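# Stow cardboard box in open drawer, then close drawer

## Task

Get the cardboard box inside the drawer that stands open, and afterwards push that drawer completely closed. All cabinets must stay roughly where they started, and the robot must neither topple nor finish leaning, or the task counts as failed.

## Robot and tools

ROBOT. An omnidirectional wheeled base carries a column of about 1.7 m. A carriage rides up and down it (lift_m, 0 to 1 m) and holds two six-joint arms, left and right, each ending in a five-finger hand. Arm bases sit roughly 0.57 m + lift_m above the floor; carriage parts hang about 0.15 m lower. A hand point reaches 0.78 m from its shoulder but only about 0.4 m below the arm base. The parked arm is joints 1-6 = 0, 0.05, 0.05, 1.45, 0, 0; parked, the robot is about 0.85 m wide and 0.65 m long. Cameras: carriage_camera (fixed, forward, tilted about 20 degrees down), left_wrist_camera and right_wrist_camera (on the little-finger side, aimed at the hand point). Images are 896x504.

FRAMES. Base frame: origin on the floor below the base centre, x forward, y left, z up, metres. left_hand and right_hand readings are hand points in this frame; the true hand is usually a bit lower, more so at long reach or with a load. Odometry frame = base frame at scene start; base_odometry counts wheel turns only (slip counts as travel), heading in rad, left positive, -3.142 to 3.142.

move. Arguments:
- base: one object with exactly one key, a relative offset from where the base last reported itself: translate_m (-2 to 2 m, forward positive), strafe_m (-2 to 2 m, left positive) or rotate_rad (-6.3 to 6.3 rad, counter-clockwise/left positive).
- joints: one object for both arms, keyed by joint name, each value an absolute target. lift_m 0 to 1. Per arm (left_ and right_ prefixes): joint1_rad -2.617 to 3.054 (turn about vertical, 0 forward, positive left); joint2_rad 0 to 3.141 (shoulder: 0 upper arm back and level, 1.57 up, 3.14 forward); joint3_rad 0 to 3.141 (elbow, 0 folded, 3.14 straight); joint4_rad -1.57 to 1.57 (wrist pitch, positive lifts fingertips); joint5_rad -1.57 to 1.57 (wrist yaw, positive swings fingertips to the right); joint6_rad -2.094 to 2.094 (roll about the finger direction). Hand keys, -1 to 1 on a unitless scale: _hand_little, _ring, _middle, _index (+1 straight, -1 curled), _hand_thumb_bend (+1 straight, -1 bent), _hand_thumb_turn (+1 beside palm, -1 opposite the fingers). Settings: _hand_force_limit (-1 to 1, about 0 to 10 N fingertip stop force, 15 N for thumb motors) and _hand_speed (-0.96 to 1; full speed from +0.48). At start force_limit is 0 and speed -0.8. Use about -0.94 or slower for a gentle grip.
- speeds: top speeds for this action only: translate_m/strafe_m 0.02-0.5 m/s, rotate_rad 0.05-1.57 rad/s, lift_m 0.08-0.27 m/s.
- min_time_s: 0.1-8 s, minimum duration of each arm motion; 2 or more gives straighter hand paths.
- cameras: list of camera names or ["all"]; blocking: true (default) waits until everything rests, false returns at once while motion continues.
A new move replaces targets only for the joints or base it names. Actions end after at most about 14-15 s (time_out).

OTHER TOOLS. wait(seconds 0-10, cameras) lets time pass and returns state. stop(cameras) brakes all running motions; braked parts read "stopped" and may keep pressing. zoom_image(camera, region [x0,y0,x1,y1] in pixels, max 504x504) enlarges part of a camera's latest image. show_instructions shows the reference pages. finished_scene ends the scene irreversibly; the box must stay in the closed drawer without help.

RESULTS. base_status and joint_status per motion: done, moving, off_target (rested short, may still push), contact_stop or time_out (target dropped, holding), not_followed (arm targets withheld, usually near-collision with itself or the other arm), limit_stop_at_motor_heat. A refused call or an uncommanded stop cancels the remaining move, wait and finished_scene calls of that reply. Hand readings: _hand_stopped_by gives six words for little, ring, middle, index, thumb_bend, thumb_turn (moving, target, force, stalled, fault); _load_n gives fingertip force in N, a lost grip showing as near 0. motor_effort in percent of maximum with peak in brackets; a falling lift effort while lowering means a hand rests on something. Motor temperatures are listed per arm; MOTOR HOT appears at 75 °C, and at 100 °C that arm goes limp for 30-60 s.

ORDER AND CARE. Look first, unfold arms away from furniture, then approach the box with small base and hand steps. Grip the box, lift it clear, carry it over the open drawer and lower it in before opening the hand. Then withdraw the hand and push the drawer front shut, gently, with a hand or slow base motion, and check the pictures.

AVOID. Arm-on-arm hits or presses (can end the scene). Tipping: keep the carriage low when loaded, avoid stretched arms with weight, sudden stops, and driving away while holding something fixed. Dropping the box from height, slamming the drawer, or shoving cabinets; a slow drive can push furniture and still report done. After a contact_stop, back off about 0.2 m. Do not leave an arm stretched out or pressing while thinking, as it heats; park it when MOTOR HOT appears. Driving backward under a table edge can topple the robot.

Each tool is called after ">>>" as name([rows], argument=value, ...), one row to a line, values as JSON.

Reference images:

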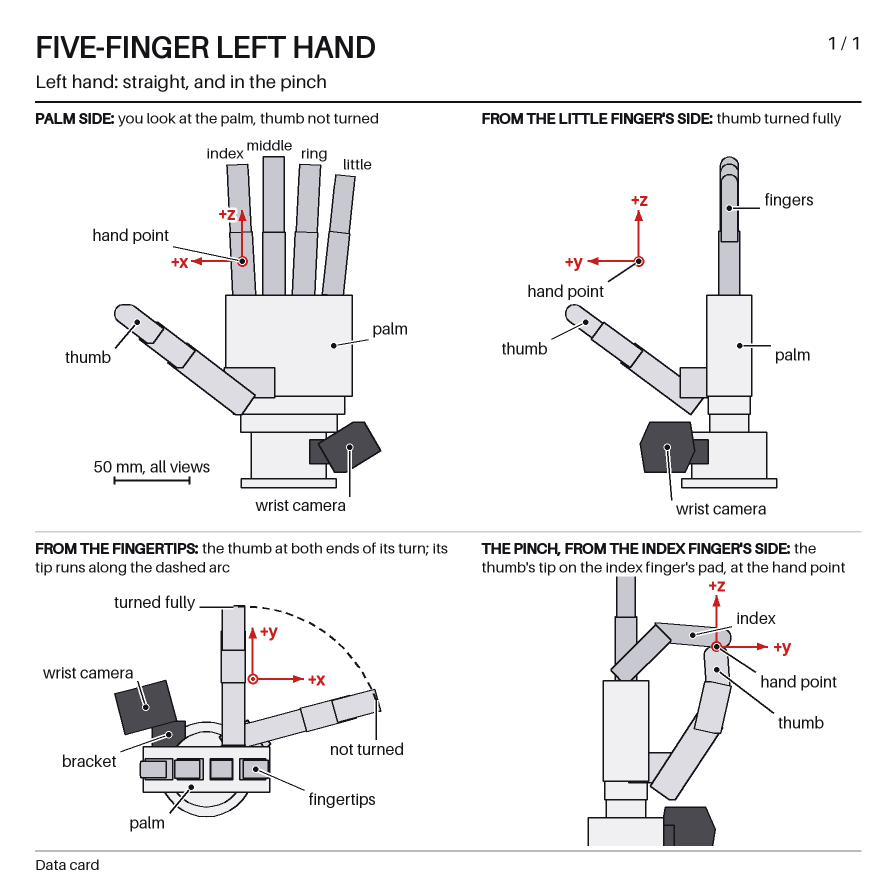

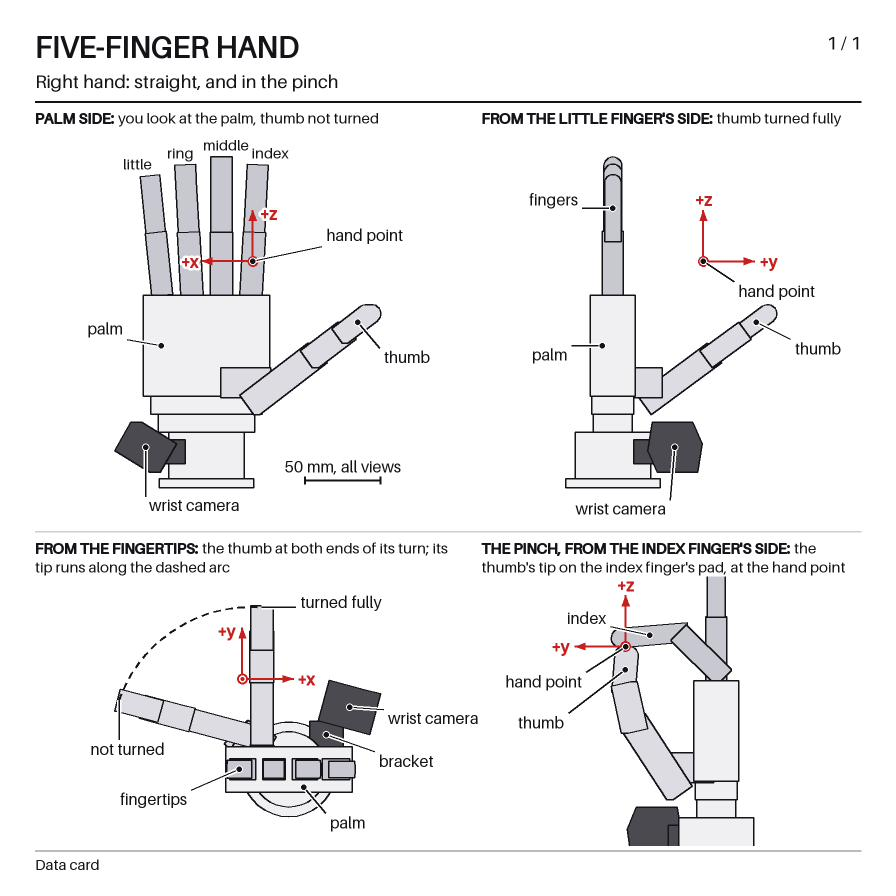

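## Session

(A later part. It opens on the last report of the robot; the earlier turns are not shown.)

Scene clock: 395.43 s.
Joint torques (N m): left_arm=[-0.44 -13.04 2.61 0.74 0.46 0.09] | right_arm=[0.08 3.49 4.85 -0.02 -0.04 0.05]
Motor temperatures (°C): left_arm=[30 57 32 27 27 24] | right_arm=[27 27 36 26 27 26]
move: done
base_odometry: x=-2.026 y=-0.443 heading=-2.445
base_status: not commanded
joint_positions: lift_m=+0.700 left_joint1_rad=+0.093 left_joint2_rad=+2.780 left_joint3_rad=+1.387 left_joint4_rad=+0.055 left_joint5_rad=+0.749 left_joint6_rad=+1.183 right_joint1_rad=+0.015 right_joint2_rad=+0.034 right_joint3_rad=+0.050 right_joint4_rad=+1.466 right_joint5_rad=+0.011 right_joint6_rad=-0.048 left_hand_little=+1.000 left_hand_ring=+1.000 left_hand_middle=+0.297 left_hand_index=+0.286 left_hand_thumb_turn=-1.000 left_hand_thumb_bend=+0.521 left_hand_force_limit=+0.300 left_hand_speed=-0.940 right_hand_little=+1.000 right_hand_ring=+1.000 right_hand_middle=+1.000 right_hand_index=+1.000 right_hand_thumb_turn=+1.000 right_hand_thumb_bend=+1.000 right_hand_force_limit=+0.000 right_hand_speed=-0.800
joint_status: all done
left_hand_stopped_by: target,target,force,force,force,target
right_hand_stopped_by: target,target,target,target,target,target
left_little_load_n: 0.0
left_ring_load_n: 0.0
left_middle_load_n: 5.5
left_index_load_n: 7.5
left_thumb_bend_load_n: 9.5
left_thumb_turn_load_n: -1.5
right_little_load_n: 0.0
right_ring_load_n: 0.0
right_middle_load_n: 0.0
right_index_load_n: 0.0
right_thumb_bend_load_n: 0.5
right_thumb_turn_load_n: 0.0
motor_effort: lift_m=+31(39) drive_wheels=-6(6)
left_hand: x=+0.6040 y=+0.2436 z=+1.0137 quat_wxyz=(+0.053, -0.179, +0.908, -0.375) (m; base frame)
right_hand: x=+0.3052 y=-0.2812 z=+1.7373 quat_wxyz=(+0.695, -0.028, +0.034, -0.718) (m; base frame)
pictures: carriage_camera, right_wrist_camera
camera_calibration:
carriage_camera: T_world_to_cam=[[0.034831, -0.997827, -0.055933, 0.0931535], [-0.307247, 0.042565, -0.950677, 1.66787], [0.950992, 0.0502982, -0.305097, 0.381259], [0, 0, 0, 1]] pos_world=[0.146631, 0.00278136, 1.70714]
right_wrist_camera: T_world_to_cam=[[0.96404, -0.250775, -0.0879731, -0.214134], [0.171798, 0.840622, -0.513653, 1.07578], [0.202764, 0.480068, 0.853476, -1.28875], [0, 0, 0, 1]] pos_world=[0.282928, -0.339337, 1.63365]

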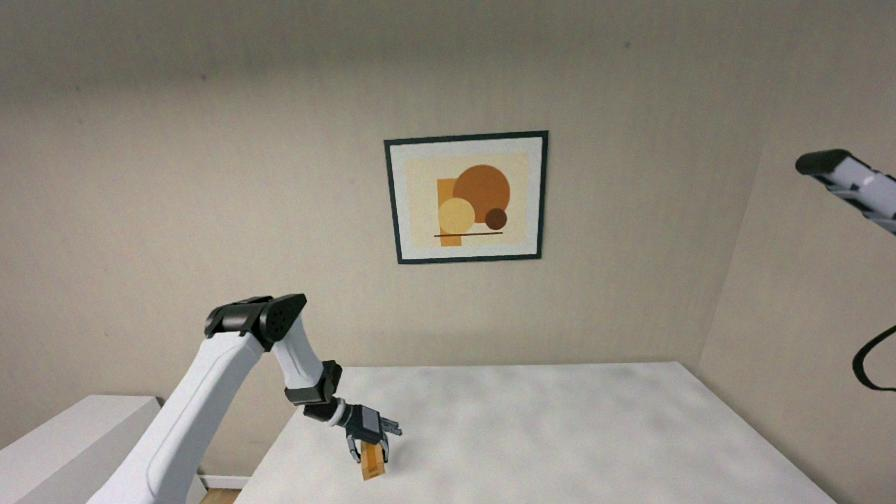

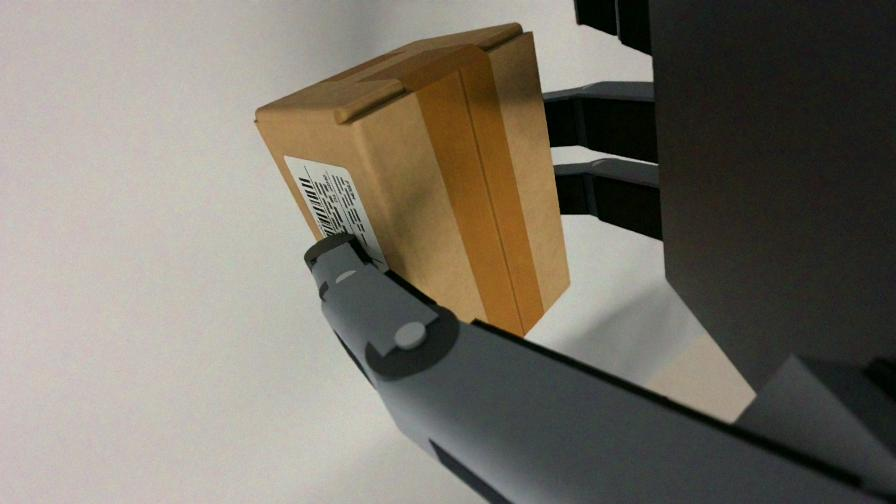

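>>> move(joints={"lift_m": 0.80})

>>> move(base={"translate_m": -0.6}, joints={"left_joint2_rad": 1.6, "left_joint3_rad": 0.87, "left_joint4_rad": -0.6}, min_time_s=4, speeds={"translate_m": 0.2}, cameras=["right_wrist_camera", "carriage_camera"])

>>> move(base={"rotate_rad": -1.573}, speeds={"rotate_rad": 0.7}, cameras=["carriage_camera"])

Scene clock: 429.23 s.
Joint torques (N m): left_arm=[-0.43 -13.48 2.67 0.74 0.5 0.09] | right_arm=[-0.02 3.49 4.68 -0.03 -0.06 0.03]
Motor temperatures (°C): left_arm=[30 57 32 27 27 24] | right_arm=[27 27 36 26 27 26]
move: done
base_odometry: x=-2.026 y=-0.443 heading=-2.445
base_status: not commanded
joint_positions: lift_m=+0.800 left_joint1_rad=+0.093 left_joint2_rad=+2.778 left_joint3_rad=+1.387 left_joint4_rad=+0.056 left_joint5_rad=+0.745 left_joint6_rad=+1.184 right_joint1_rad=+0.015 right_joint2_rad=+0.034 right_joint3_rad=+0.050 right_joint4_rad=+1.466 right_joint5_rad=+0.011 right_joint6_rad=-0.048 left_hand_little=+1.000 left_hand_ring=+1.000 left_hand_middle=+0.297 left_hand_index=+0.286 left_hand_thumb_turn=-1.000 left_hand_thumb_bend=+0.521 left_hand_force_limit=+0.300 left_hand_speed=-0.940 right_hand_little=+1.000 right_hand_ring=+1.000 right_hand_middle=+1.000 right_hand_index=+1.000 right_hand_thumb_turn=+1.000 right_hand_thumb_bend=+1.000 right_hand_force_limit=+0.000 right_hand_speed=-0.800
joint_status: all done
left_hand_stopped_by: target,target,force,force,force,target
right_hand_stopped_by: target,target,target,target,target,target
left_little_load_n: 0.0
left_ring_load_n: 0.0
left_middle_load_n: 5.5
left_index_load_n: 7.5
left_thumb_bend_load_n: 10.0
left_thumb_turn_load_n: -1.5
right_little_load_n: 0.0
right_ring_load_n: 0.0
right_middle_load_n: 0.0
right_index_load_n: 0.0
right_thumb_bend_load_n: 0.5
right_thumb_turn_load_n: 0.0
motor_effort: lift_m=+31(40) drive_wheels=+5(6)
left_hand: x=+0.6050 y=+0.2445 z=+1.1139 quat_wxyz=(+0.055, -0.179, +0.909, -0.373) (m; base frame)
right_hand: x=+0.3052 y=-0.2812 z=+1.8373 quat_wxyz=(+0.695, -0.028, +0.034, -0.718) (m; base frame)
pictures: none

Scene clock: 433.53 s.
Joint torques (N m): left_arm=[-0.58 -8.08 4.38 0.67 0.51 0.06] | right_arm=[0.12 3.6 4.82 -0.02 -0.05 0.06]
Motor temperatures (°C): left_arm=[30 56 32 27 27 24] | right_arm=[27 27 36 26 27 26]
move: done
base_odometry: x=-1.566 y=-0.058 heading=-2.445
base_status: done
joint_positions: lift_m=+0.800 left_joint1_rad=+0.093 left_joint2_rad=+1.632 left_joint3_rad=+0.878 left_joint4_rad=-0.596 left_joint5_rad=+0.743 left_joint6_rad=+1.184 right_joint1_rad=+0.015 right_joint2_rad=+0.034 right_joint3_rad=+0.050 right_joint4_rad=+1.465 right_joint5_rad=+0.011 right_joint6_rad=-0.048 left_hand_little=+1.000 left_hand_ring=+1.000 left_hand_middle=+0.297 left_hand_index=+0.286 left_hand_thumb_turn=-1.000 left_hand_thumb_bend=+0.521 left_hand_force_limit=+0.300 left_hand_speed=-0.940 right_hand_little=+1.000 right_hand_ring=+1.000 right_hand_middle=+1.000 right_hand_index=+1.000 right_hand_thumb_turn=+1.000 right_hand_thumb_bend=+1.000 right_hand_force_limit=+0.000 right_hand_speed=-0.800
joint_status: all done
left_hand_stopped_by: target,target,force,force,force,target
right_hand_stopped_by: target,target,target,target,target,target
left_little_load_n: 0.0
left_ring_load_n: 0.0
left_middle_load_n: 5.5
left_index_load_n: 7.5
left_thumb_bend_load_n: 10.0
left_thumb_turn_load_n: -1.5
right_little_load_n: 0.0
right_ring_load_n: 0.0
right_middle_load_n: 0.0
right_index_load_n: 0.0
right_thumb_bend_load_n: 0.0
right_thumb_turn_load_n: 0.0
motor_effort: lift_m=+31(32) drive_wheels=-1(19)
left_hand: x=+0.4886 y=+0.2340 z=+1.3898 quat_wxyz=(+0.049, -0.181, +0.909, -0.372) (m; base frame)
right_hand: x=+0.3053 y=-0.2812 z=+1.8373 quat_wxyz=(+0.695, -0.029, +0.034, -0.718) (m; base frame)
pictures: carriage_camera, right_wrist_camera
camera_calibration:
carriage_camera: T_world_to_cam=[[0.034831, -0.997827, -0.055933, 0.0987468], [-0.307247, 0.042565, -0.950677, 1.76294], [0.950992, 0.0502982, -0.305097, 0.411769], [0, 0, 0, 1]] pos_world=[0.146631, 0.00278136, 1.80714]
right_wrist_camera: T_world_to_cam=[[0.964012, -0.250756, -0.0883266, -0.204813], [0.17159, 0.840622, -0.513723, 1.12725], [0.203068, 0.480079, 0.853398, -1.37397], [0, 0, 0, 1]] pos_world=[0.283027, -0.339337, 1.73355]

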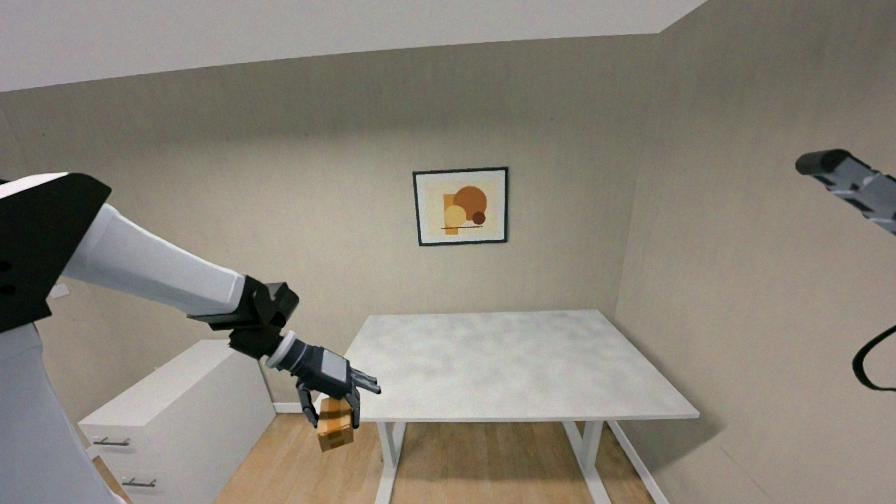

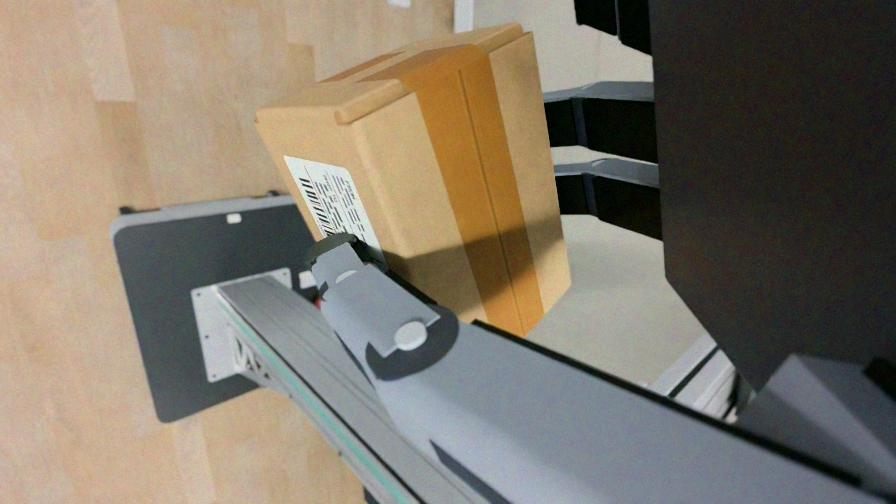

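Scene clock: 436.97 s.
Joint torques (N m): left_arm=[-0.16 -8.02 4.4 0.69 0.53 0.07] | right_arm=[0.01 3.54 4.78 -0.02 -0.03 0.05]
Motor temperatures (°C): left_arm=[30 55 32 27 27 24] | right_arm=[27 27 36 26 27 26]
move: done
base_odometry: x=-1.566 y=-0.058 heading=+2.266
base_status: done
joint_positions: lift_m=+0.800 left_joint1_rad=+0.091 left_joint2_rad=+1.631 left_joint3_rad=+0.878 left_joint4_rad=-0.600 left_joint5_rad=+0.742 left_joint6_rad=+1.184 right_joint1_rad=+0.015 right_joint2_rad=+0.034 right_joint3_rad=+0.050 right_joint4_rad=+1.465 right_joint5_rad=+0.011 right_joint6_rad=-0.048 left_hand_little=+1.000 left_hand_ring=+1.000 left_hand_middle=+0.297 left_hand_index=+0.286 left_hand_thumb_turn=-1.000 left_hand_thumb_bend=+0.521 left_hand_force_limit=+0.300 left_hand_speed=-0.940 right_hand_little=+1.000 right_hand_ring=+1.000 right_hand_middle=+1.000 right_hand_index=+1.000 right_hand_thumb_turn=+1.000 right_hand_thumb_bend=+1.000 right_hand_force_limit=+0.000 right_hand_speed=-0.800
joint_status: not commanded
left_hand_stopped_by: target,target,force,force,force,target
right_hand_stopped_by: target,target,target,target,target,target
left_little_load_n: 0.0
left_ring_load_n: 0.0
left_middle_load_n: 5.5
left_index_load_n: 7.5
left_thumb_bend_load_n: 10.0
left_thumb_turn_load_n: -1.5
right_little_load_n: 0.0
right_ring_load_n: 0.0
right_middle_load_n: 0.0
right_index_load_n: 0.0
right_thumb_bend_load_n: 0.0
right_thumb_turn_load_n: 0.0
motor_effort: lift_m=+30(31) drive_wheels=+8(17)
left_hand: x=+0.4874 y=+0.2336 z=+1.3898 quat_wxyz=(+0.047, -0.181, +0.909, -0.371) (m; base frame)
right_hand: x=+0.3053 y=-0.2811 z=+1.8373 quat_wxyz=(+0.695, -0.029, +0.034, -0.718) (m; base frame)
pictures: carriage_camera
camera_calibration:
carriage_camera: T_world_to_cam=[[0.034831, -0.997827, -0.055933, 0.0987468], [-0.307247, 0.042565, -0.950677, 1.76294], [0.950992, 0.0502982, -0.305097, 0.411769], [0, 0, 0, 1]] pos_world=[0.146631, 0.00278136, 1.80714]

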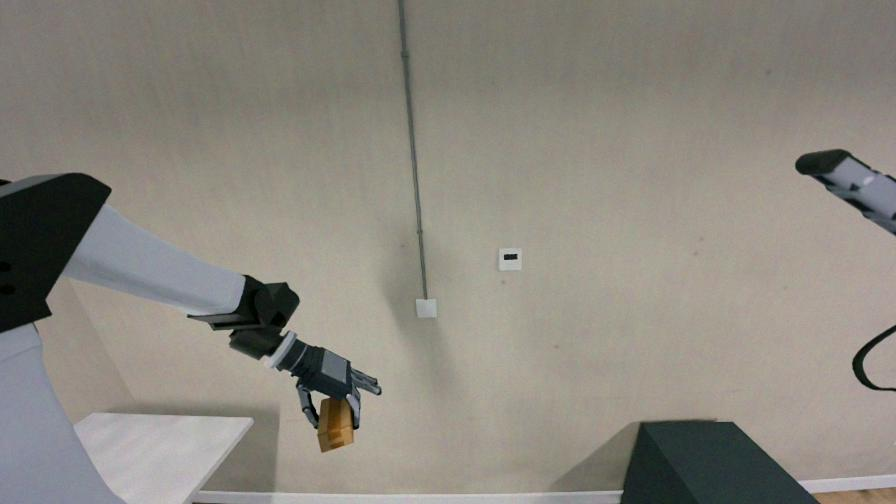

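>>> move(base={"translate_m": -0.65}, speeds={"translate_m": 0.25}, cameras=["carriage_camera"])

>>> move(base={"strafe_m": -1.34}, speeds={"strafe_m": 0.25}, cameras=["carriage_camera"])

>>> zoom_image(camera="carriage_camera", region=[250, 250, 650, 504])

Scene clock: 448.17 s.
Joint torques (N m): left_arm=[-0.35 -8.03 4.49 0.72 0.53 0.06] | right_arm=[0.18 3.34 5 -0.01 -0.05 0.04]
move: done
base_odometry: x=-1.150 y=-0.557 heading=+2.265
base_status: done
joint_positions: lift_m=+0.800 left_joint1_rad=+0.091 left_joint2_rad=+1.631 left_joint3_rad=+0.878 left_joint4_rad=-0.602 left_joint5_rad=+0.742 left_joint6_rad=+1.184 right_joint1_rad=+0.015 right_joint2_rad=+0.034 right_joint3_rad=+0.050 right_joint4_rad=+1.465 right_joint5_rad=+0.011 right_joint6_rad=-0.048 left_hand_little=+1.000 left_hand_ring=+1.000 left_hand_middle=+0.297 left_hand_index=+0.286 left_hand_thumb_turn=-1.000 left_hand_thumb_bend=+0.521 left_hand_force_limit=+0.300 left_hand_speed=-0.940 right_hand_little=+1.000 right_hand_ring=+1.000 right_hand_middle=+1.000 right_hand_index=+1.000 right_hand_thumb_turn=+1.000 right_hand_thumb_bend=+1.000 right_hand_force_limit=+0.000 right_hand_speed=-0.800
joint_status: not commanded
left_hand_stopped_by: target,target,force,force,force,target
right_hand_stopped_by: target,target,target,target,target,target
left_little_load_n: 0.0
left_ring_load_n: 0.0
left_middle_load_n: 5.5
left_index_load_n: 7.5
left_thumb_bend_load_n: 10.0
left_thumb_turn_load_n: -1.0
right_little_load_n: 0.0
right_ring_load_n: 0.0
right_middle_load_n: 0.0
right_index_load_n: 0.0
right_thumb_bend_load_n: 0.0
right_thumb_turn_load_n: -0.5
motor_effort: lift_m=+31(31) drive_wheels=-10(24)
left_hand: x=+0.4870 y=+0.2336 z=+1.3898 quat_wxyz=(+0.046, -0.181, +0.909, -0.371) (m; base frame)
right_hand: x=+0.3053 y=-0.2811 z=+1.8373 quat_wxyz=(+0.695, -0.029, +0.034, -0.718) (m; base frame)
pictures: carriage_camera
camera_calibration:
carriage_camera: T_world_to_cam=[[0.034831, -0.997827, -0.055933, 0.0987468], [-0.307247, 0.042565, -0.950677, 1.76294], [0.950992, 0.0502982, -0.305097, 0.411769], [0, 0, 0, 1]] pos_world=[0.146631, 0.00278136, 1.80714]

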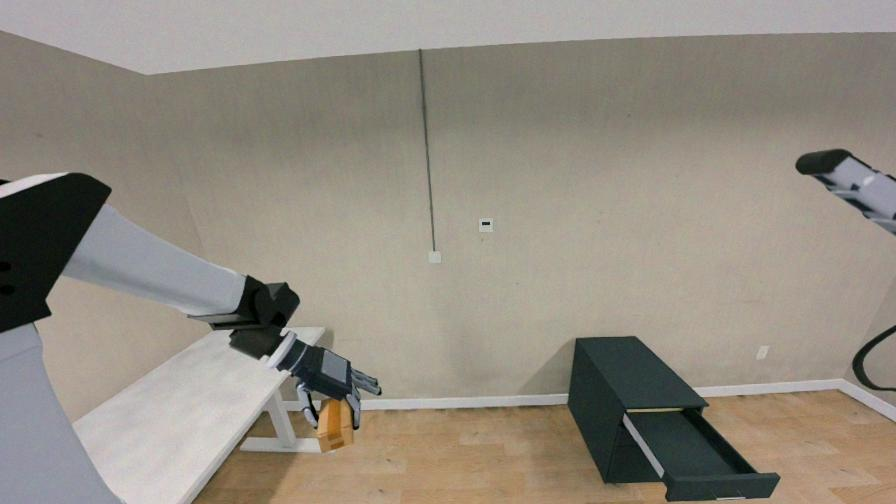

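Scene clock: 454.93 s.
Joint torques (N m): left_arm=[-0.47 -7.92 4.42 0.71 0.55 0.08] | right_arm=[0.1 3.63 4.78 -0.01 -0.06 0.05]
move: done
base_odometry: x=-0.120 y=+0.299 heading=+2.264
base_status: done
joint_positions: lift_m=+0.800 left_joint1_rad=+0.090 left_joint2_rad=+1.631 left_joint3_rad=+0.878 left_joint4_rad=-0.601 left_joint5_rad=+0.741 left_joint6_rad=+1.184 right_joint1_rad=+0.015 right_joint2_rad=+0.034 right_joint3_rad=+0.050 right_joint4_rad=+1.465 right_joint5_rad=+0.011 right_joint6_rad=-0.048 left_hand_little=+1.000 left_hand_ring=+1.000 left_hand_middle=+0.297 left_hand_index=+0.286 left_hand_thumb_turn=-1.000 left_hand_thumb_bend=+0.521 left_hand_force_limit=+0.300 left_hand_speed=-0.940 right_hand_little=+1.000 right_hand_ring=+1.000 right_hand_middle=+1.000 right_hand_index=+1.000 right_hand_thumb_turn=+1.000 right_hand_thumb_bend=+1.000 right_hand_force_limit=+0.000 right_hand_speed=-0.800
joint_status: not commanded
left_hand_stopped_by: target,target,force,force,force,target
right_hand_stopped_by: target,target,target,target,target,target
left_little_load_n: 0.0
left_ring_load_n: 0.0
left_middle_load_n: 5.0
left_index_load_n: 7.5
left_thumb_bend_load_n: 10.0
left_thumb_turn_load_n: -1.5
right_little_load_n: 0.0
right_ring_load_n: 0.0
right_middle_load_n: 0.0
right_index_load_n: 0.0
right_thumb_bend_load_n: 0.0
right_thumb_turn_load_n: 0.0
motor_effort: lift_m=+31(32) drive_wheels=-3(11)
left_hand: x=+0.4870 y=+0.2334 z=+1.3897 quat_wxyz=(+0.046, -0.181, +0.910, -0.371) (m; base frame)
right_hand: x=+0.3053 y=-0.2811 z=+1.8373 quat_wxyz=(+0.695, -0.029, +0.034, -0.718) (m; base frame)
pictures: carriage_camera
camera_calibration:
carriage_camera: T_world_to_cam=[[0.034831, -0.997827, -0.055933, 0.0987468], [-0.307247, 0.042565, -0.950677, 1.76294], [0.950992, 0.0502982, -0.305097, 0.411769], [0, 0, 0, 1]] pos_world=[0.146631, 0.00278136, 1.80714]

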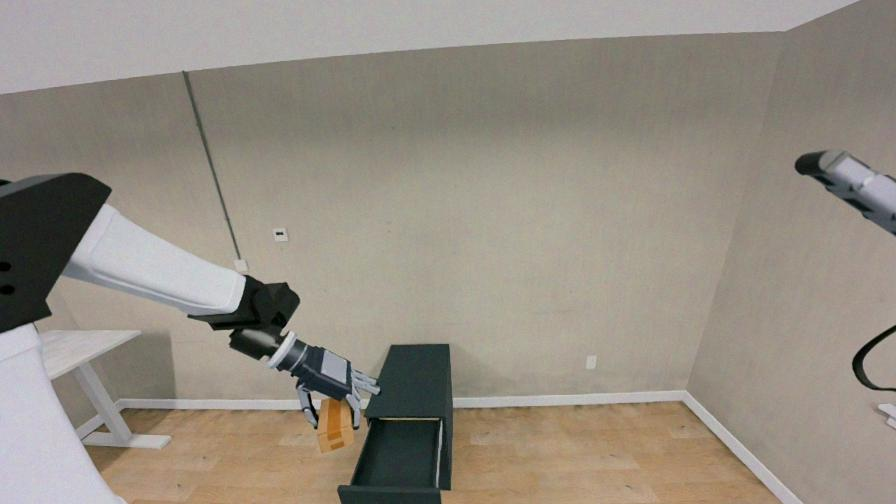

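Scaled by 1.260 from the camera's 896x504 image, which has a finer 1280x720 frame.

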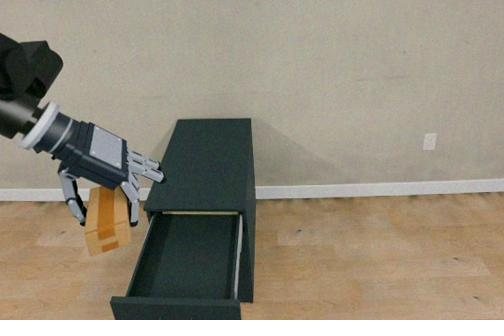

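>>> move(joints={"left_joint1_rad": 0.088, "left_joint2_rad": 2.745, "left_joint3_rad": 1.385, "left_joint4_rad": 0.06}, base={"strafe_m": 0.05}, speeds={"strafe_m": 0.1}, min_time_s=4)

>>> move(base={"translate_m": 0.25}, speeds={"translate_m": 0.15}, joints={"lift_m": 0.6}, cameras=["carriage_camera", "right_wrist_camera"])

Scene clock: 523.73 s.
Joint torques (N m): left_arm=[-0.05 -9.25 4.66 0.89 0.52 0.11] | right_arm=[0.1 3.52 4.92 -0.04 -0.06 0.03]
Motor temperatures (°C): left_arm=[30 46 32 27 27 24] | right_arm=[27 27 36 26 27 26]
move: done
base_odometry: x=-0.158 y=+0.267 heading=+2.264
base_status: done
joint_positions: lift_m=+0.800 left_joint1_rad=+0.089 left_joint2_rad=+2.736 left_joint3_rad=+1.363 left_joint4_rad=+0.045 left_joint5_rad=+0.741 left_joint6_rad=+1.184 right_joint1_rad=+0.015 right_joint2_rad=+0.034 right_joint3_rad=+0.050 right_joint4_rad=+1.465 right_joint5_rad=+0.011 right_joint6_rad=-0.048 left_hand_little=+1.000 left_hand_ring=+1.000 left_hand_middle=+0.297 left_hand_index=+0.286 left_hand_thumb_turn=-1.000 left_hand_thumb_bend=+0.521 left_hand_force_limit=+0.300 left_hand_speed=-0.940 right_hand_little=+1.000 right_hand_ring=+1.000 right_hand_middle=+1.000 right_hand_index=+1.000 right_hand_thumb_turn=+1.000 right_hand_thumb_bend=+1.000 right_hand_force_limit=+0.000 right_hand_speed=-0.800
joint_status: all done
left_hand_stopped_by: target,target,force,force,force,target
right_hand_stopped_by: target,target,target,target,target,target
left_little_load_n: 0.0
left_ring_load_n: 0.0
left_middle_load_n: 5.5
left_index_load_n: 7.5
left_thumb_bend_load_n: 10.0
left_thumb_turn_load_n: -1.0
right_little_load_n: 0.0
right_ring_load_n: 0.0
right_middle_load_n: 0.0
right_index_load_n: 0.0
right_thumb_bend_load_n: 0.0
right_thumb_turn_load_n: 0.0
motor_effort: lift_m=+31(31) drive_wheels=-1(15)
left_hand: x=+0.6069 y=+0.2438 z=+1.1260 quat_wxyz=(+0.058, -0.175, +0.910, -0.372) (m; base frame)
right_hand: x=+0.3053 y=-0.2811 z=+1.8373 quat_wxyz=(+0.695, -0.029, +0.034, -0.718) (m; base frame)
pictures: none

Scene clock: 526.30 s.
Joint torques (N m): left_arm=[-0.01 -10.3 4.36 0.81 0.54 0.07] | right_arm=[0.12 3.59 4.86 -0.01 -0.04 0.07]
move: done
base_odometry: x=-0.317 y=+0.460 heading=+2.264
base_status: done
joint_positions: lift_m=+0.600 left_joint1_rad=+0.089 left_joint2_rad=+2.749 left_joint3_rad=+1.365 left_joint4_rad=+0.051 left_joint5_rad=+0.741 left_joint6_rad=+1.184 right_joint1_rad=+0.015 right_joint2_rad=+0.034 right_joint3_rad=+0.050 right_joint4_rad=+1.466 right_joint5_rad=+0.011 right_joint6_rad=-0.048 left_hand_little=+1.000 left_hand_ring=+1.000 left_hand_middle=+0.297 left_hand_index=+0.286 left_hand_thumb_turn=-1.000 left_hand_thumb_bend=+0.521 left_hand_force_limit=+0.300 left_hand_speed=-0.940 right_hand_little=+1.000 right_hand_ring=+1.000 right_hand_middle=+1.000 right_hand_index=+1.000 right_hand_thumb_turn=+1.000 right_hand_thumb_bend=+1.000 right_hand_force_limit=+0.000 right_hand_speed=-0.800
joint_status: all done
left_hand_stopped_by: target,target,force,force,force,target
right_hand_stopped_by: target,target,target,target,target,target
left_little_load_n: 0.0
left_ring_load_n: 0.0
left_middle_load_n: 5.0
left_index_load_n: 7.5
left_thumb_bend_load_n: 10.0
left_thumb_turn_load_n: -1.5
right_little_load_n: 0.0
right_ring_load_n: 0.0
right_middle_load_n: 0.0
right_index_load_n: 0.0
right_thumb_bend_load_n: 0.0
right_thumb_turn_load_n: 0.0
motor_effort: lift_m=+25(28) drive_wheels=-8(14)
left_hand: x=+0.6047 y=+0.2436 z=+0.9221 quat_wxyz=(+0.056, -0.176, +0.910, -0.372) (m; base frame)
right_hand: x=+0.3052 y=-0.2811 z=+1.6379 quat_wxyz=(+0.695, -0.029, +0.034, -0.718) (m; base frame)
pictures: carriage_camera, right_wrist_camera
camera_calibration:
carriage_camera: T_world_to_cam=[[0.034831, -0.997827, -0.055933, 0.0875938], [-0.307247, 0.042565, -0.950677, 1.57338], [0.950992, 0.0502982, -0.305097, 0.350932], [0, 0, 0, 1]] pos_world=[0.146631, 0.00278136, 1.60774]
right_wrist_camera: T_world_to_cam=[[0.964038, -0.250812, -0.0878847, -0.223035], [0.1718, 0.840433, -0.513963, 1.02508], [0.202769, 0.480381, 0.853298, -1.20345], [0, 0, 0, 1]] pos_world=[0.282928, -0.339338, 1.53415]

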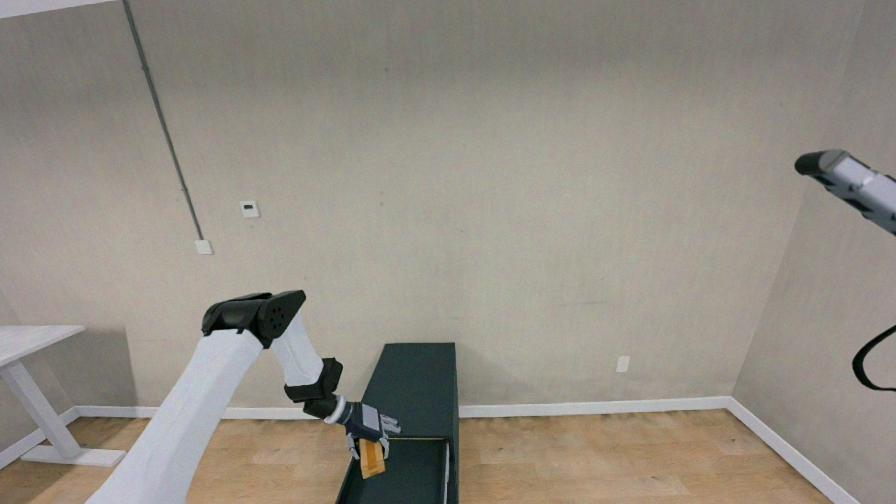

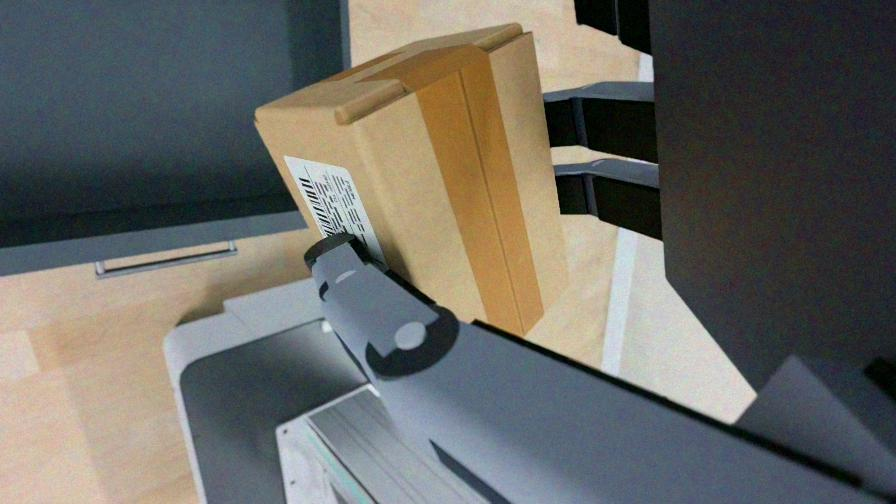

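>>> move(base={"translate_m": 0.03}, speeds={"translate_m": 0.05})

>>> move(joints={"lift_m": 0.38}, speeds={"lift_m": 0.12}, cameras=["carriage_camera", "right_wrist_camera"])

Scene clock: 551.03 s.
Joint torques (N m): left_arm=[-0.02 -10.36 4.44 0.83 0.55 0.06] | right_arm=[0.12 3.48 4.96 -0.04 -0.06 0.05]
move: done
base_odometry: x=-0.336 y=+0.483 heading=+2.263
base_status: done
joint_positions: lift_m=+0.600 left_joint1_rad=+0.089 left_joint2_rad=+2.749 left_joint3_rad=+1.365 left_joint4_rad=+0.051 left_joint5_rad=+0.741 left_joint6_rad=+1.184 right_joint1_rad=+0.015 right_joint2_rad=+0.034 right_joint3_rad=+0.050 right_joint4_rad=+1.467 right_joint5_rad=+0.011 right_joint6_rad=-0.048 left_hand_little=+1.000 left_hand_ring=+1.000 left_hand_middle=+0.297 left_hand_index=+0.286 left_hand_thumb_turn=-1.000 left_hand_thumb_bend=+0.521 left_hand_force_limit=+0.300 left_hand_speed=-0.940 right_hand_little=+1.000 right_hand_ring=+1.000 right_hand_middle=+1.000 right_hand_index=+1.000 right_hand_thumb_turn=+1.000 right_hand_thumb_bend=+1.000 right_hand_force_limit=+0.000 right_hand_speed=-0.800
joint_status: not commanded
left_hand_stopped_by: target,target,force,force,force,target
right_hand_stopped_by: target,target,target,target,target,target
left_little_load_n: 0.0
left_ring_load_n: 0.0
left_middle_load_n: 5.5
left_index_load_n: 7.5
left_thumb_bend_load_n: 9.5
left_thumb_turn_load_n: -1.5
right_little_load_n: 0.0
right_ring_load_n: 0.0
right_middle_load_n: 0.0
right_index_load_n: 0.0
right_thumb_bend_load_n: 0.0
right_thumb_turn_load_n: 0.0
motor_effort: lift_m=+25(26) drive_wheels=+5(18)
left_hand: x=+0.6047 y=+0.2436 z=+0.9221 quat_wxyz=(+0.056, -0.176, +0.910, -0.372) (m; base frame)
right_hand: x=+0.3048 y=-0.2811 z=+1.6380 quat_wxyz=(+0.695, -0.028, +0.034, -0.718) (m; base frame)
pictures: none

Scene clock: 553.27 s.
Joint torques (N m): left_arm=[0.01 -10.54 4.22 0.79 0.53 0.04] | right_arm=[0.18 3.56 4.92 -0.02 -0.04 0.05]
move: done
base_odometry: x=-0.336 y=+0.483 heading=+2.263
base_status: not commanded
joint_positions: lift_m=+0.380 left_joint1_rad=+0.089 left_joint2_rad=+2.750 left_joint3_rad=+1.369 left_joint4_rad=+0.053 left_joint5_rad=+0.741 left_joint6_rad=+1.184 right_joint1_rad=+0.015 right_joint2_rad=+0.034 right_joint3_rad=+0.050 right_joint4_rad=+1.467 right_joint5_rad=+0.011 right_joint6_rad=-0.048 left_hand_little=+1.000 left_hand_ring=+1.000 left_hand_middle=+0.297 left_hand_index=+0.286 left_hand_thumb_turn=-1.000 left_hand_thumb_bend=+0.521 left_hand_force_limit=+0.300 left_hand_speed=-0.940 right_hand_little=+1.000 right_hand_ring=+1.000 right_hand_middle=+1.000 right_hand_index=+1.000 right_hand_thumb_turn=+1.000 right_hand_thumb_bend=+1.000 right_hand_force_limit=+0.000 right_hand_speed=-0.800
joint_status: all done
left_hand_stopped_by: target,target,force,force,force,target
right_hand_stopped_by: target,target,target,target,target,target
left_little_load_n: 0.0
left_ring_load_n: 0.0
left_middle_load_n: 5.5
left_index_load_n: 7.5
left_thumb_bend_load_n: 9.5
left_thumb_turn_load_n: -1.0
right_little_load_n: 0.0
right_ring_load_n: 0.0
right_middle_load_n: 0.0
right_index_load_n: 0.0
right_thumb_bend_load_n: 0.0
right_thumb_turn_load_n: 0.0
motor_effort: lift_m=+25(30) drive_wheels=-6(7)
left_hand: x=+0.6064 y=+0.2437 z=+0.7023 quat_wxyz=(+0.058, -0.175, +0.910, -0.372) (m; base frame)
right_hand: x=+0.3048 y=-0.2811 z=+1.4180 quat_wxyz=(+0.695, -0.028, +0.034, -0.718) (m; base frame)
pictures: carriage_camera, right_wrist_camera
camera_calibration:
carriage_camera: T_world_to_cam=[[0.034831, -0.997827, -0.055933, 0.0752885], [-0.307247, 0.042565, -0.950677, 1.36423], [0.950992, 0.0502982, -0.305097, 0.283811], [0, 0, 0, 1]] pos_world=[0.146631, 0.00278136, 1.38774]
right_wrist_camera: T_world_to_cam=[[0.964184, -0.250746, -0.0864592, -0.244065], [0.172503, 0.840449, -0.513701, 0.911559], [0.201473, 0.480388, 0.853602, -1.0158], [0, 0, 0, 1]] pos_world=[0.282733, -0.339338, 1.31426]

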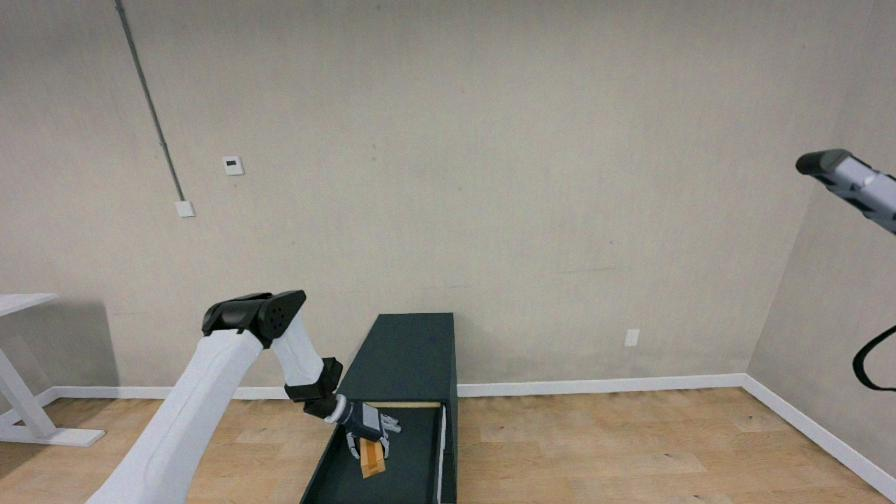

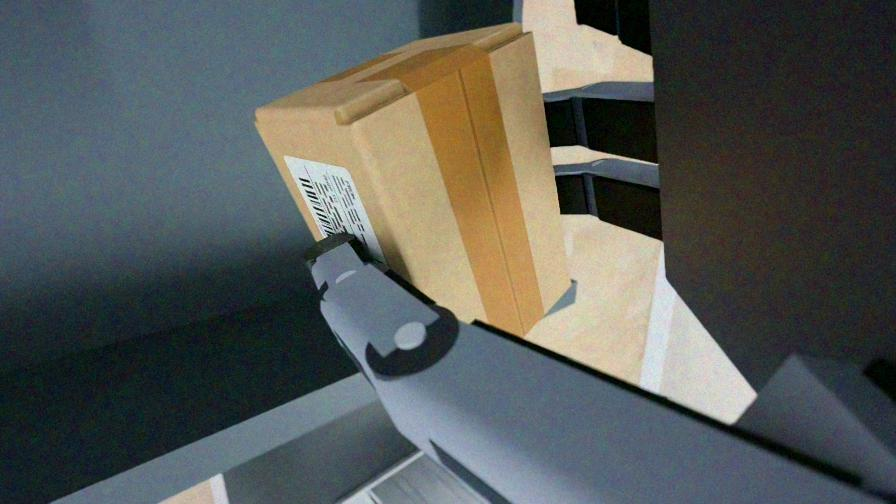

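>>> zoom_image(camera="right_wrist_camera", region=[0, 200, 504, 504])

>>> zoom_image(camera="carriage_camera", region=[280, 300, 500, 504])

Scaled by 1.000.

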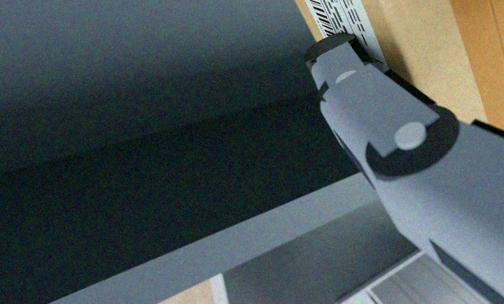

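Scaled by 2.291 from the camera's 896x504 image, which has a finer 1280x720 frame.

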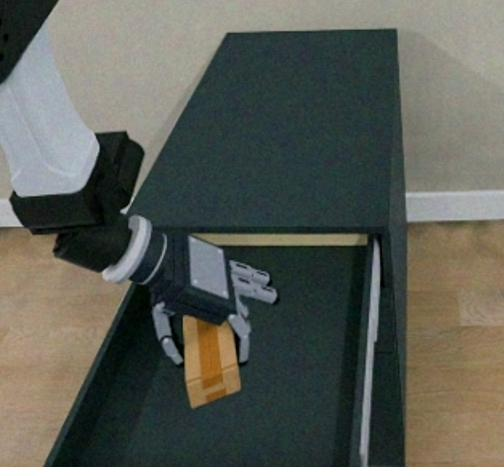

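>>> move(base={"translate_m": 0.02}, speeds={"translate_m": 0.05})

>>> move(joints={"lift_m": 0.285}, speeds={"lift_m": 0.08}, cameras=["carriage_camera", "right_wrist_camera"])

>>> zoom_image(camera="carriage_camera", region=[280, 300, 500, 504])

Scene clock: 595.10 s.
Joint torques (N m): left_arm=[-0.18 -10.44 4.19 0.83 0.55 0.06] | right_arm=[0.17 3.44 4.85 -0.06 -0.05 0.03]
move: done
base_odometry: x=-0.349 y=+0.499 heading=+2.262
base_status: done
joint_positions: lift_m=+0.380 left_joint1_rad=+0.089 left_joint2_rad=+2.750 left_joint3_rad=+1.369 left_joint4_rad=+0.053 left_joint5_rad=+0.741 left_joint6_rad=+1.184 right_joint1_rad=+0.015 right_joint2_rad=+0.034 right_joint3_rad=+0.050 right_joint4_rad=+1.467 right_joint5_rad=+0.011 right_joint6_rad=-0.048 left_hand_little=+1.000 left_hand_ring=+1.000 left_hand_middle=+0.297 left_hand_index=+0.286 left_hand_thumb_turn=-1.000 left_hand_thumb_bend=+0.521 left_hand_force_limit=+0.300 left_hand_speed=-0.940 right_hand_little=+1.000 right_hand_ring=+1.000 right_hand_middle=+1.000 right_hand_index=+1.000 right_hand_thumb_turn=+1.000 right_hand_thumb_bend=+1.000 right_hand_force_limit=+0.000 right_hand_speed=-0.800
joint_status: not commanded
left_hand_stopped_by: target,target,force,force,force,target
right_hand_stopped_by: target,target,target,target,target,target
left_little_load_n: 0.0
left_ring_load_n: 0.0
left_middle_load_n: 5.5
left_index_load_n: 7.5
left_thumb_bend_load_n: 9.5
left_thumb_turn_load_n: -1.0
right_little_load_n: 0.0
right_ring_load_n: 0.0
right_middle_load_n: 0.0
right_index_load_n: 0.0
right_thumb_bend_load_n: 0.0
right_thumb_turn_load_n: 0.0
motor_effort: lift_m=+25(25) drive_wheels=-6(18)
left_hand: x=+0.6064 y=+0.2437 z=+0.7023 quat_wxyz=(+0.058, -0.175, +0.910, -0.372) (m; base frame)
right_hand: x=+0.3048 y=-0.2811 z=+1.4180 quat_wxyz=(+0.695, -0.028, +0.034, -0.718) (m; base frame)
pictures: none

Scene clock: 596.67 s.
Joint torques (N m): left_arm=[-0.05 -10.54 4 0.76 0.54 0.07] | right_arm=[0.08 3.54 4.83 -0.02 -0.06 0.03]
move: done
base_odometry: x=-0.349 y=+0.499 heading=+2.262
base_status: not commanded
joint_positions: lift_m=+0.285 left_joint1_rad=+0.089 left_joint2_rad=+2.750 left_joint3_rad=+1.370 left_joint4_rad=+0.054 left_joint5_rad=+0.741 left_joint6_rad=+1.184 right_joint1_rad=+0.015 right_joint2_rad=+0.034 right_joint3_rad=+0.050 right_joint4_rad=+1.467 right_joint5_rad=+0.011 right_joint6_rad=-0.048 left_hand_little=+1.000 left_hand_ring=+1.000 left_hand_middle=+0.297 left_hand_index=+0.286 left_hand_thumb_turn=-1.000 left_hand_thumb_bend=+0.521 left_hand_force_limit=+0.300 left_hand_speed=-0.940 right_hand_little=+1.000 right_hand_ring=+1.000 right_hand_middle=+1.000 right_hand_index=+1.000 right_hand_thumb_turn=+1.000 right_hand_thumb_bend=+1.000 right_hand_force_limit=+0.000 right_hand_speed=-0.800
joint_status: all done
left_hand_stopped_by: target,target,force,force,force,target
right_hand_stopped_by: target,target,target,target,target,target
left_little_load_n: 0.0
left_ring_load_n: -0.5
left_middle_load_n: 5.5
left_index_load_n: 7.5
left_thumb_bend_load_n: 10.0
left_thumb_turn_load_n: -1.0
right_little_load_n: 0.0
right_ring_load_n: 0.0
right_middle_load_n: 0.0
right_index_load_n: 0.0
right_thumb_bend_load_n: 0.0
right_thumb_turn_load_n: 0.0
motor_effort: lift_m=+25(30) drive_wheels=-6(6)
left_hand: x=+0.6073 y=+0.2438 z=+0.6073 quat_wxyz=(+0.059, -0.175, +0.910, -0.372) (m; base frame)
right_hand: x=+0.3048 y=-0.2811 z=+1.3230 quat_wxyz=(+0.695, -0.028, +0.034, -0.718) (m; base frame)
pictures: carriage_camera, right_wrist_camera
camera_calibration:
carriage_camera: T_world_to_cam=[[0.034831, -0.997827, -0.055933, 0.0699749], [-0.307247, 0.042565, -0.950677, 1.27391], [0.950992, 0.0502982, -0.305097, 0.254827], [0, 0, 0, 1]] pos_world=[0.146631, 0.00278136, 1.29274]
right_wrist_camera: T_world_to_cam=[[0.964184, -0.250746, -0.0864592, -0.252278], [0.172503, 0.840449, -0.513701, 0.862757], [0.201473, 0.480388, 0.853602, -0.934709], [0, 0, 0, 1]] pos_world=[0.282733, -0.339338, 1.21926]

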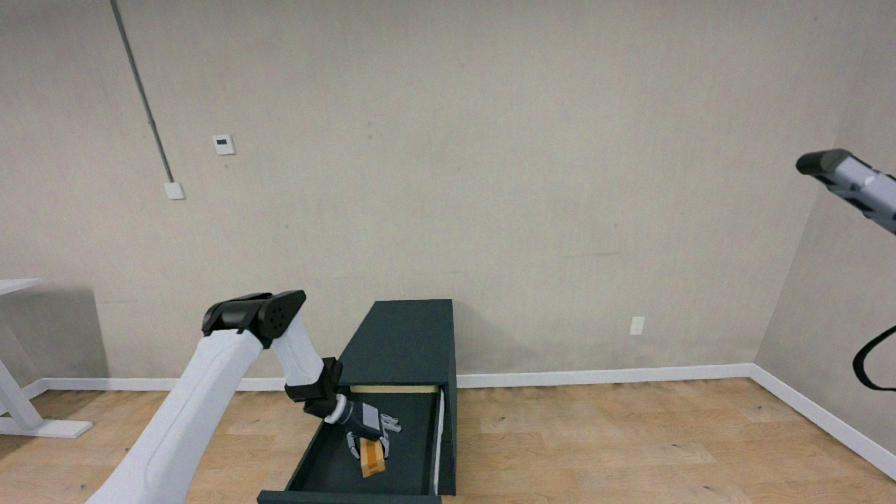

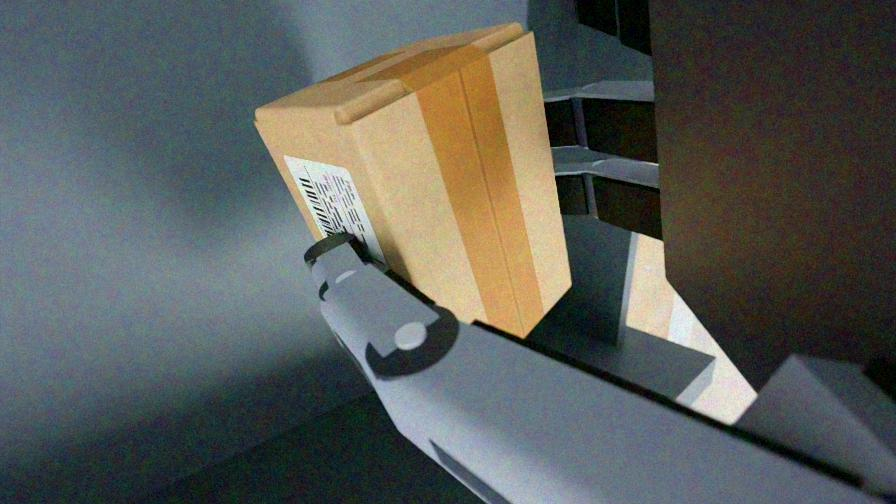

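Scaled by 2.291 from the camera's 896x504 image, which has a finer 1280x720 frame.

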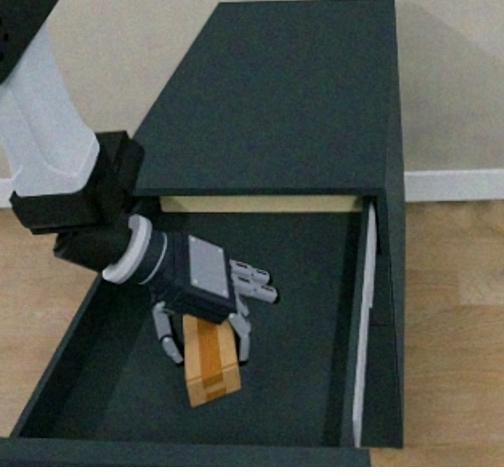

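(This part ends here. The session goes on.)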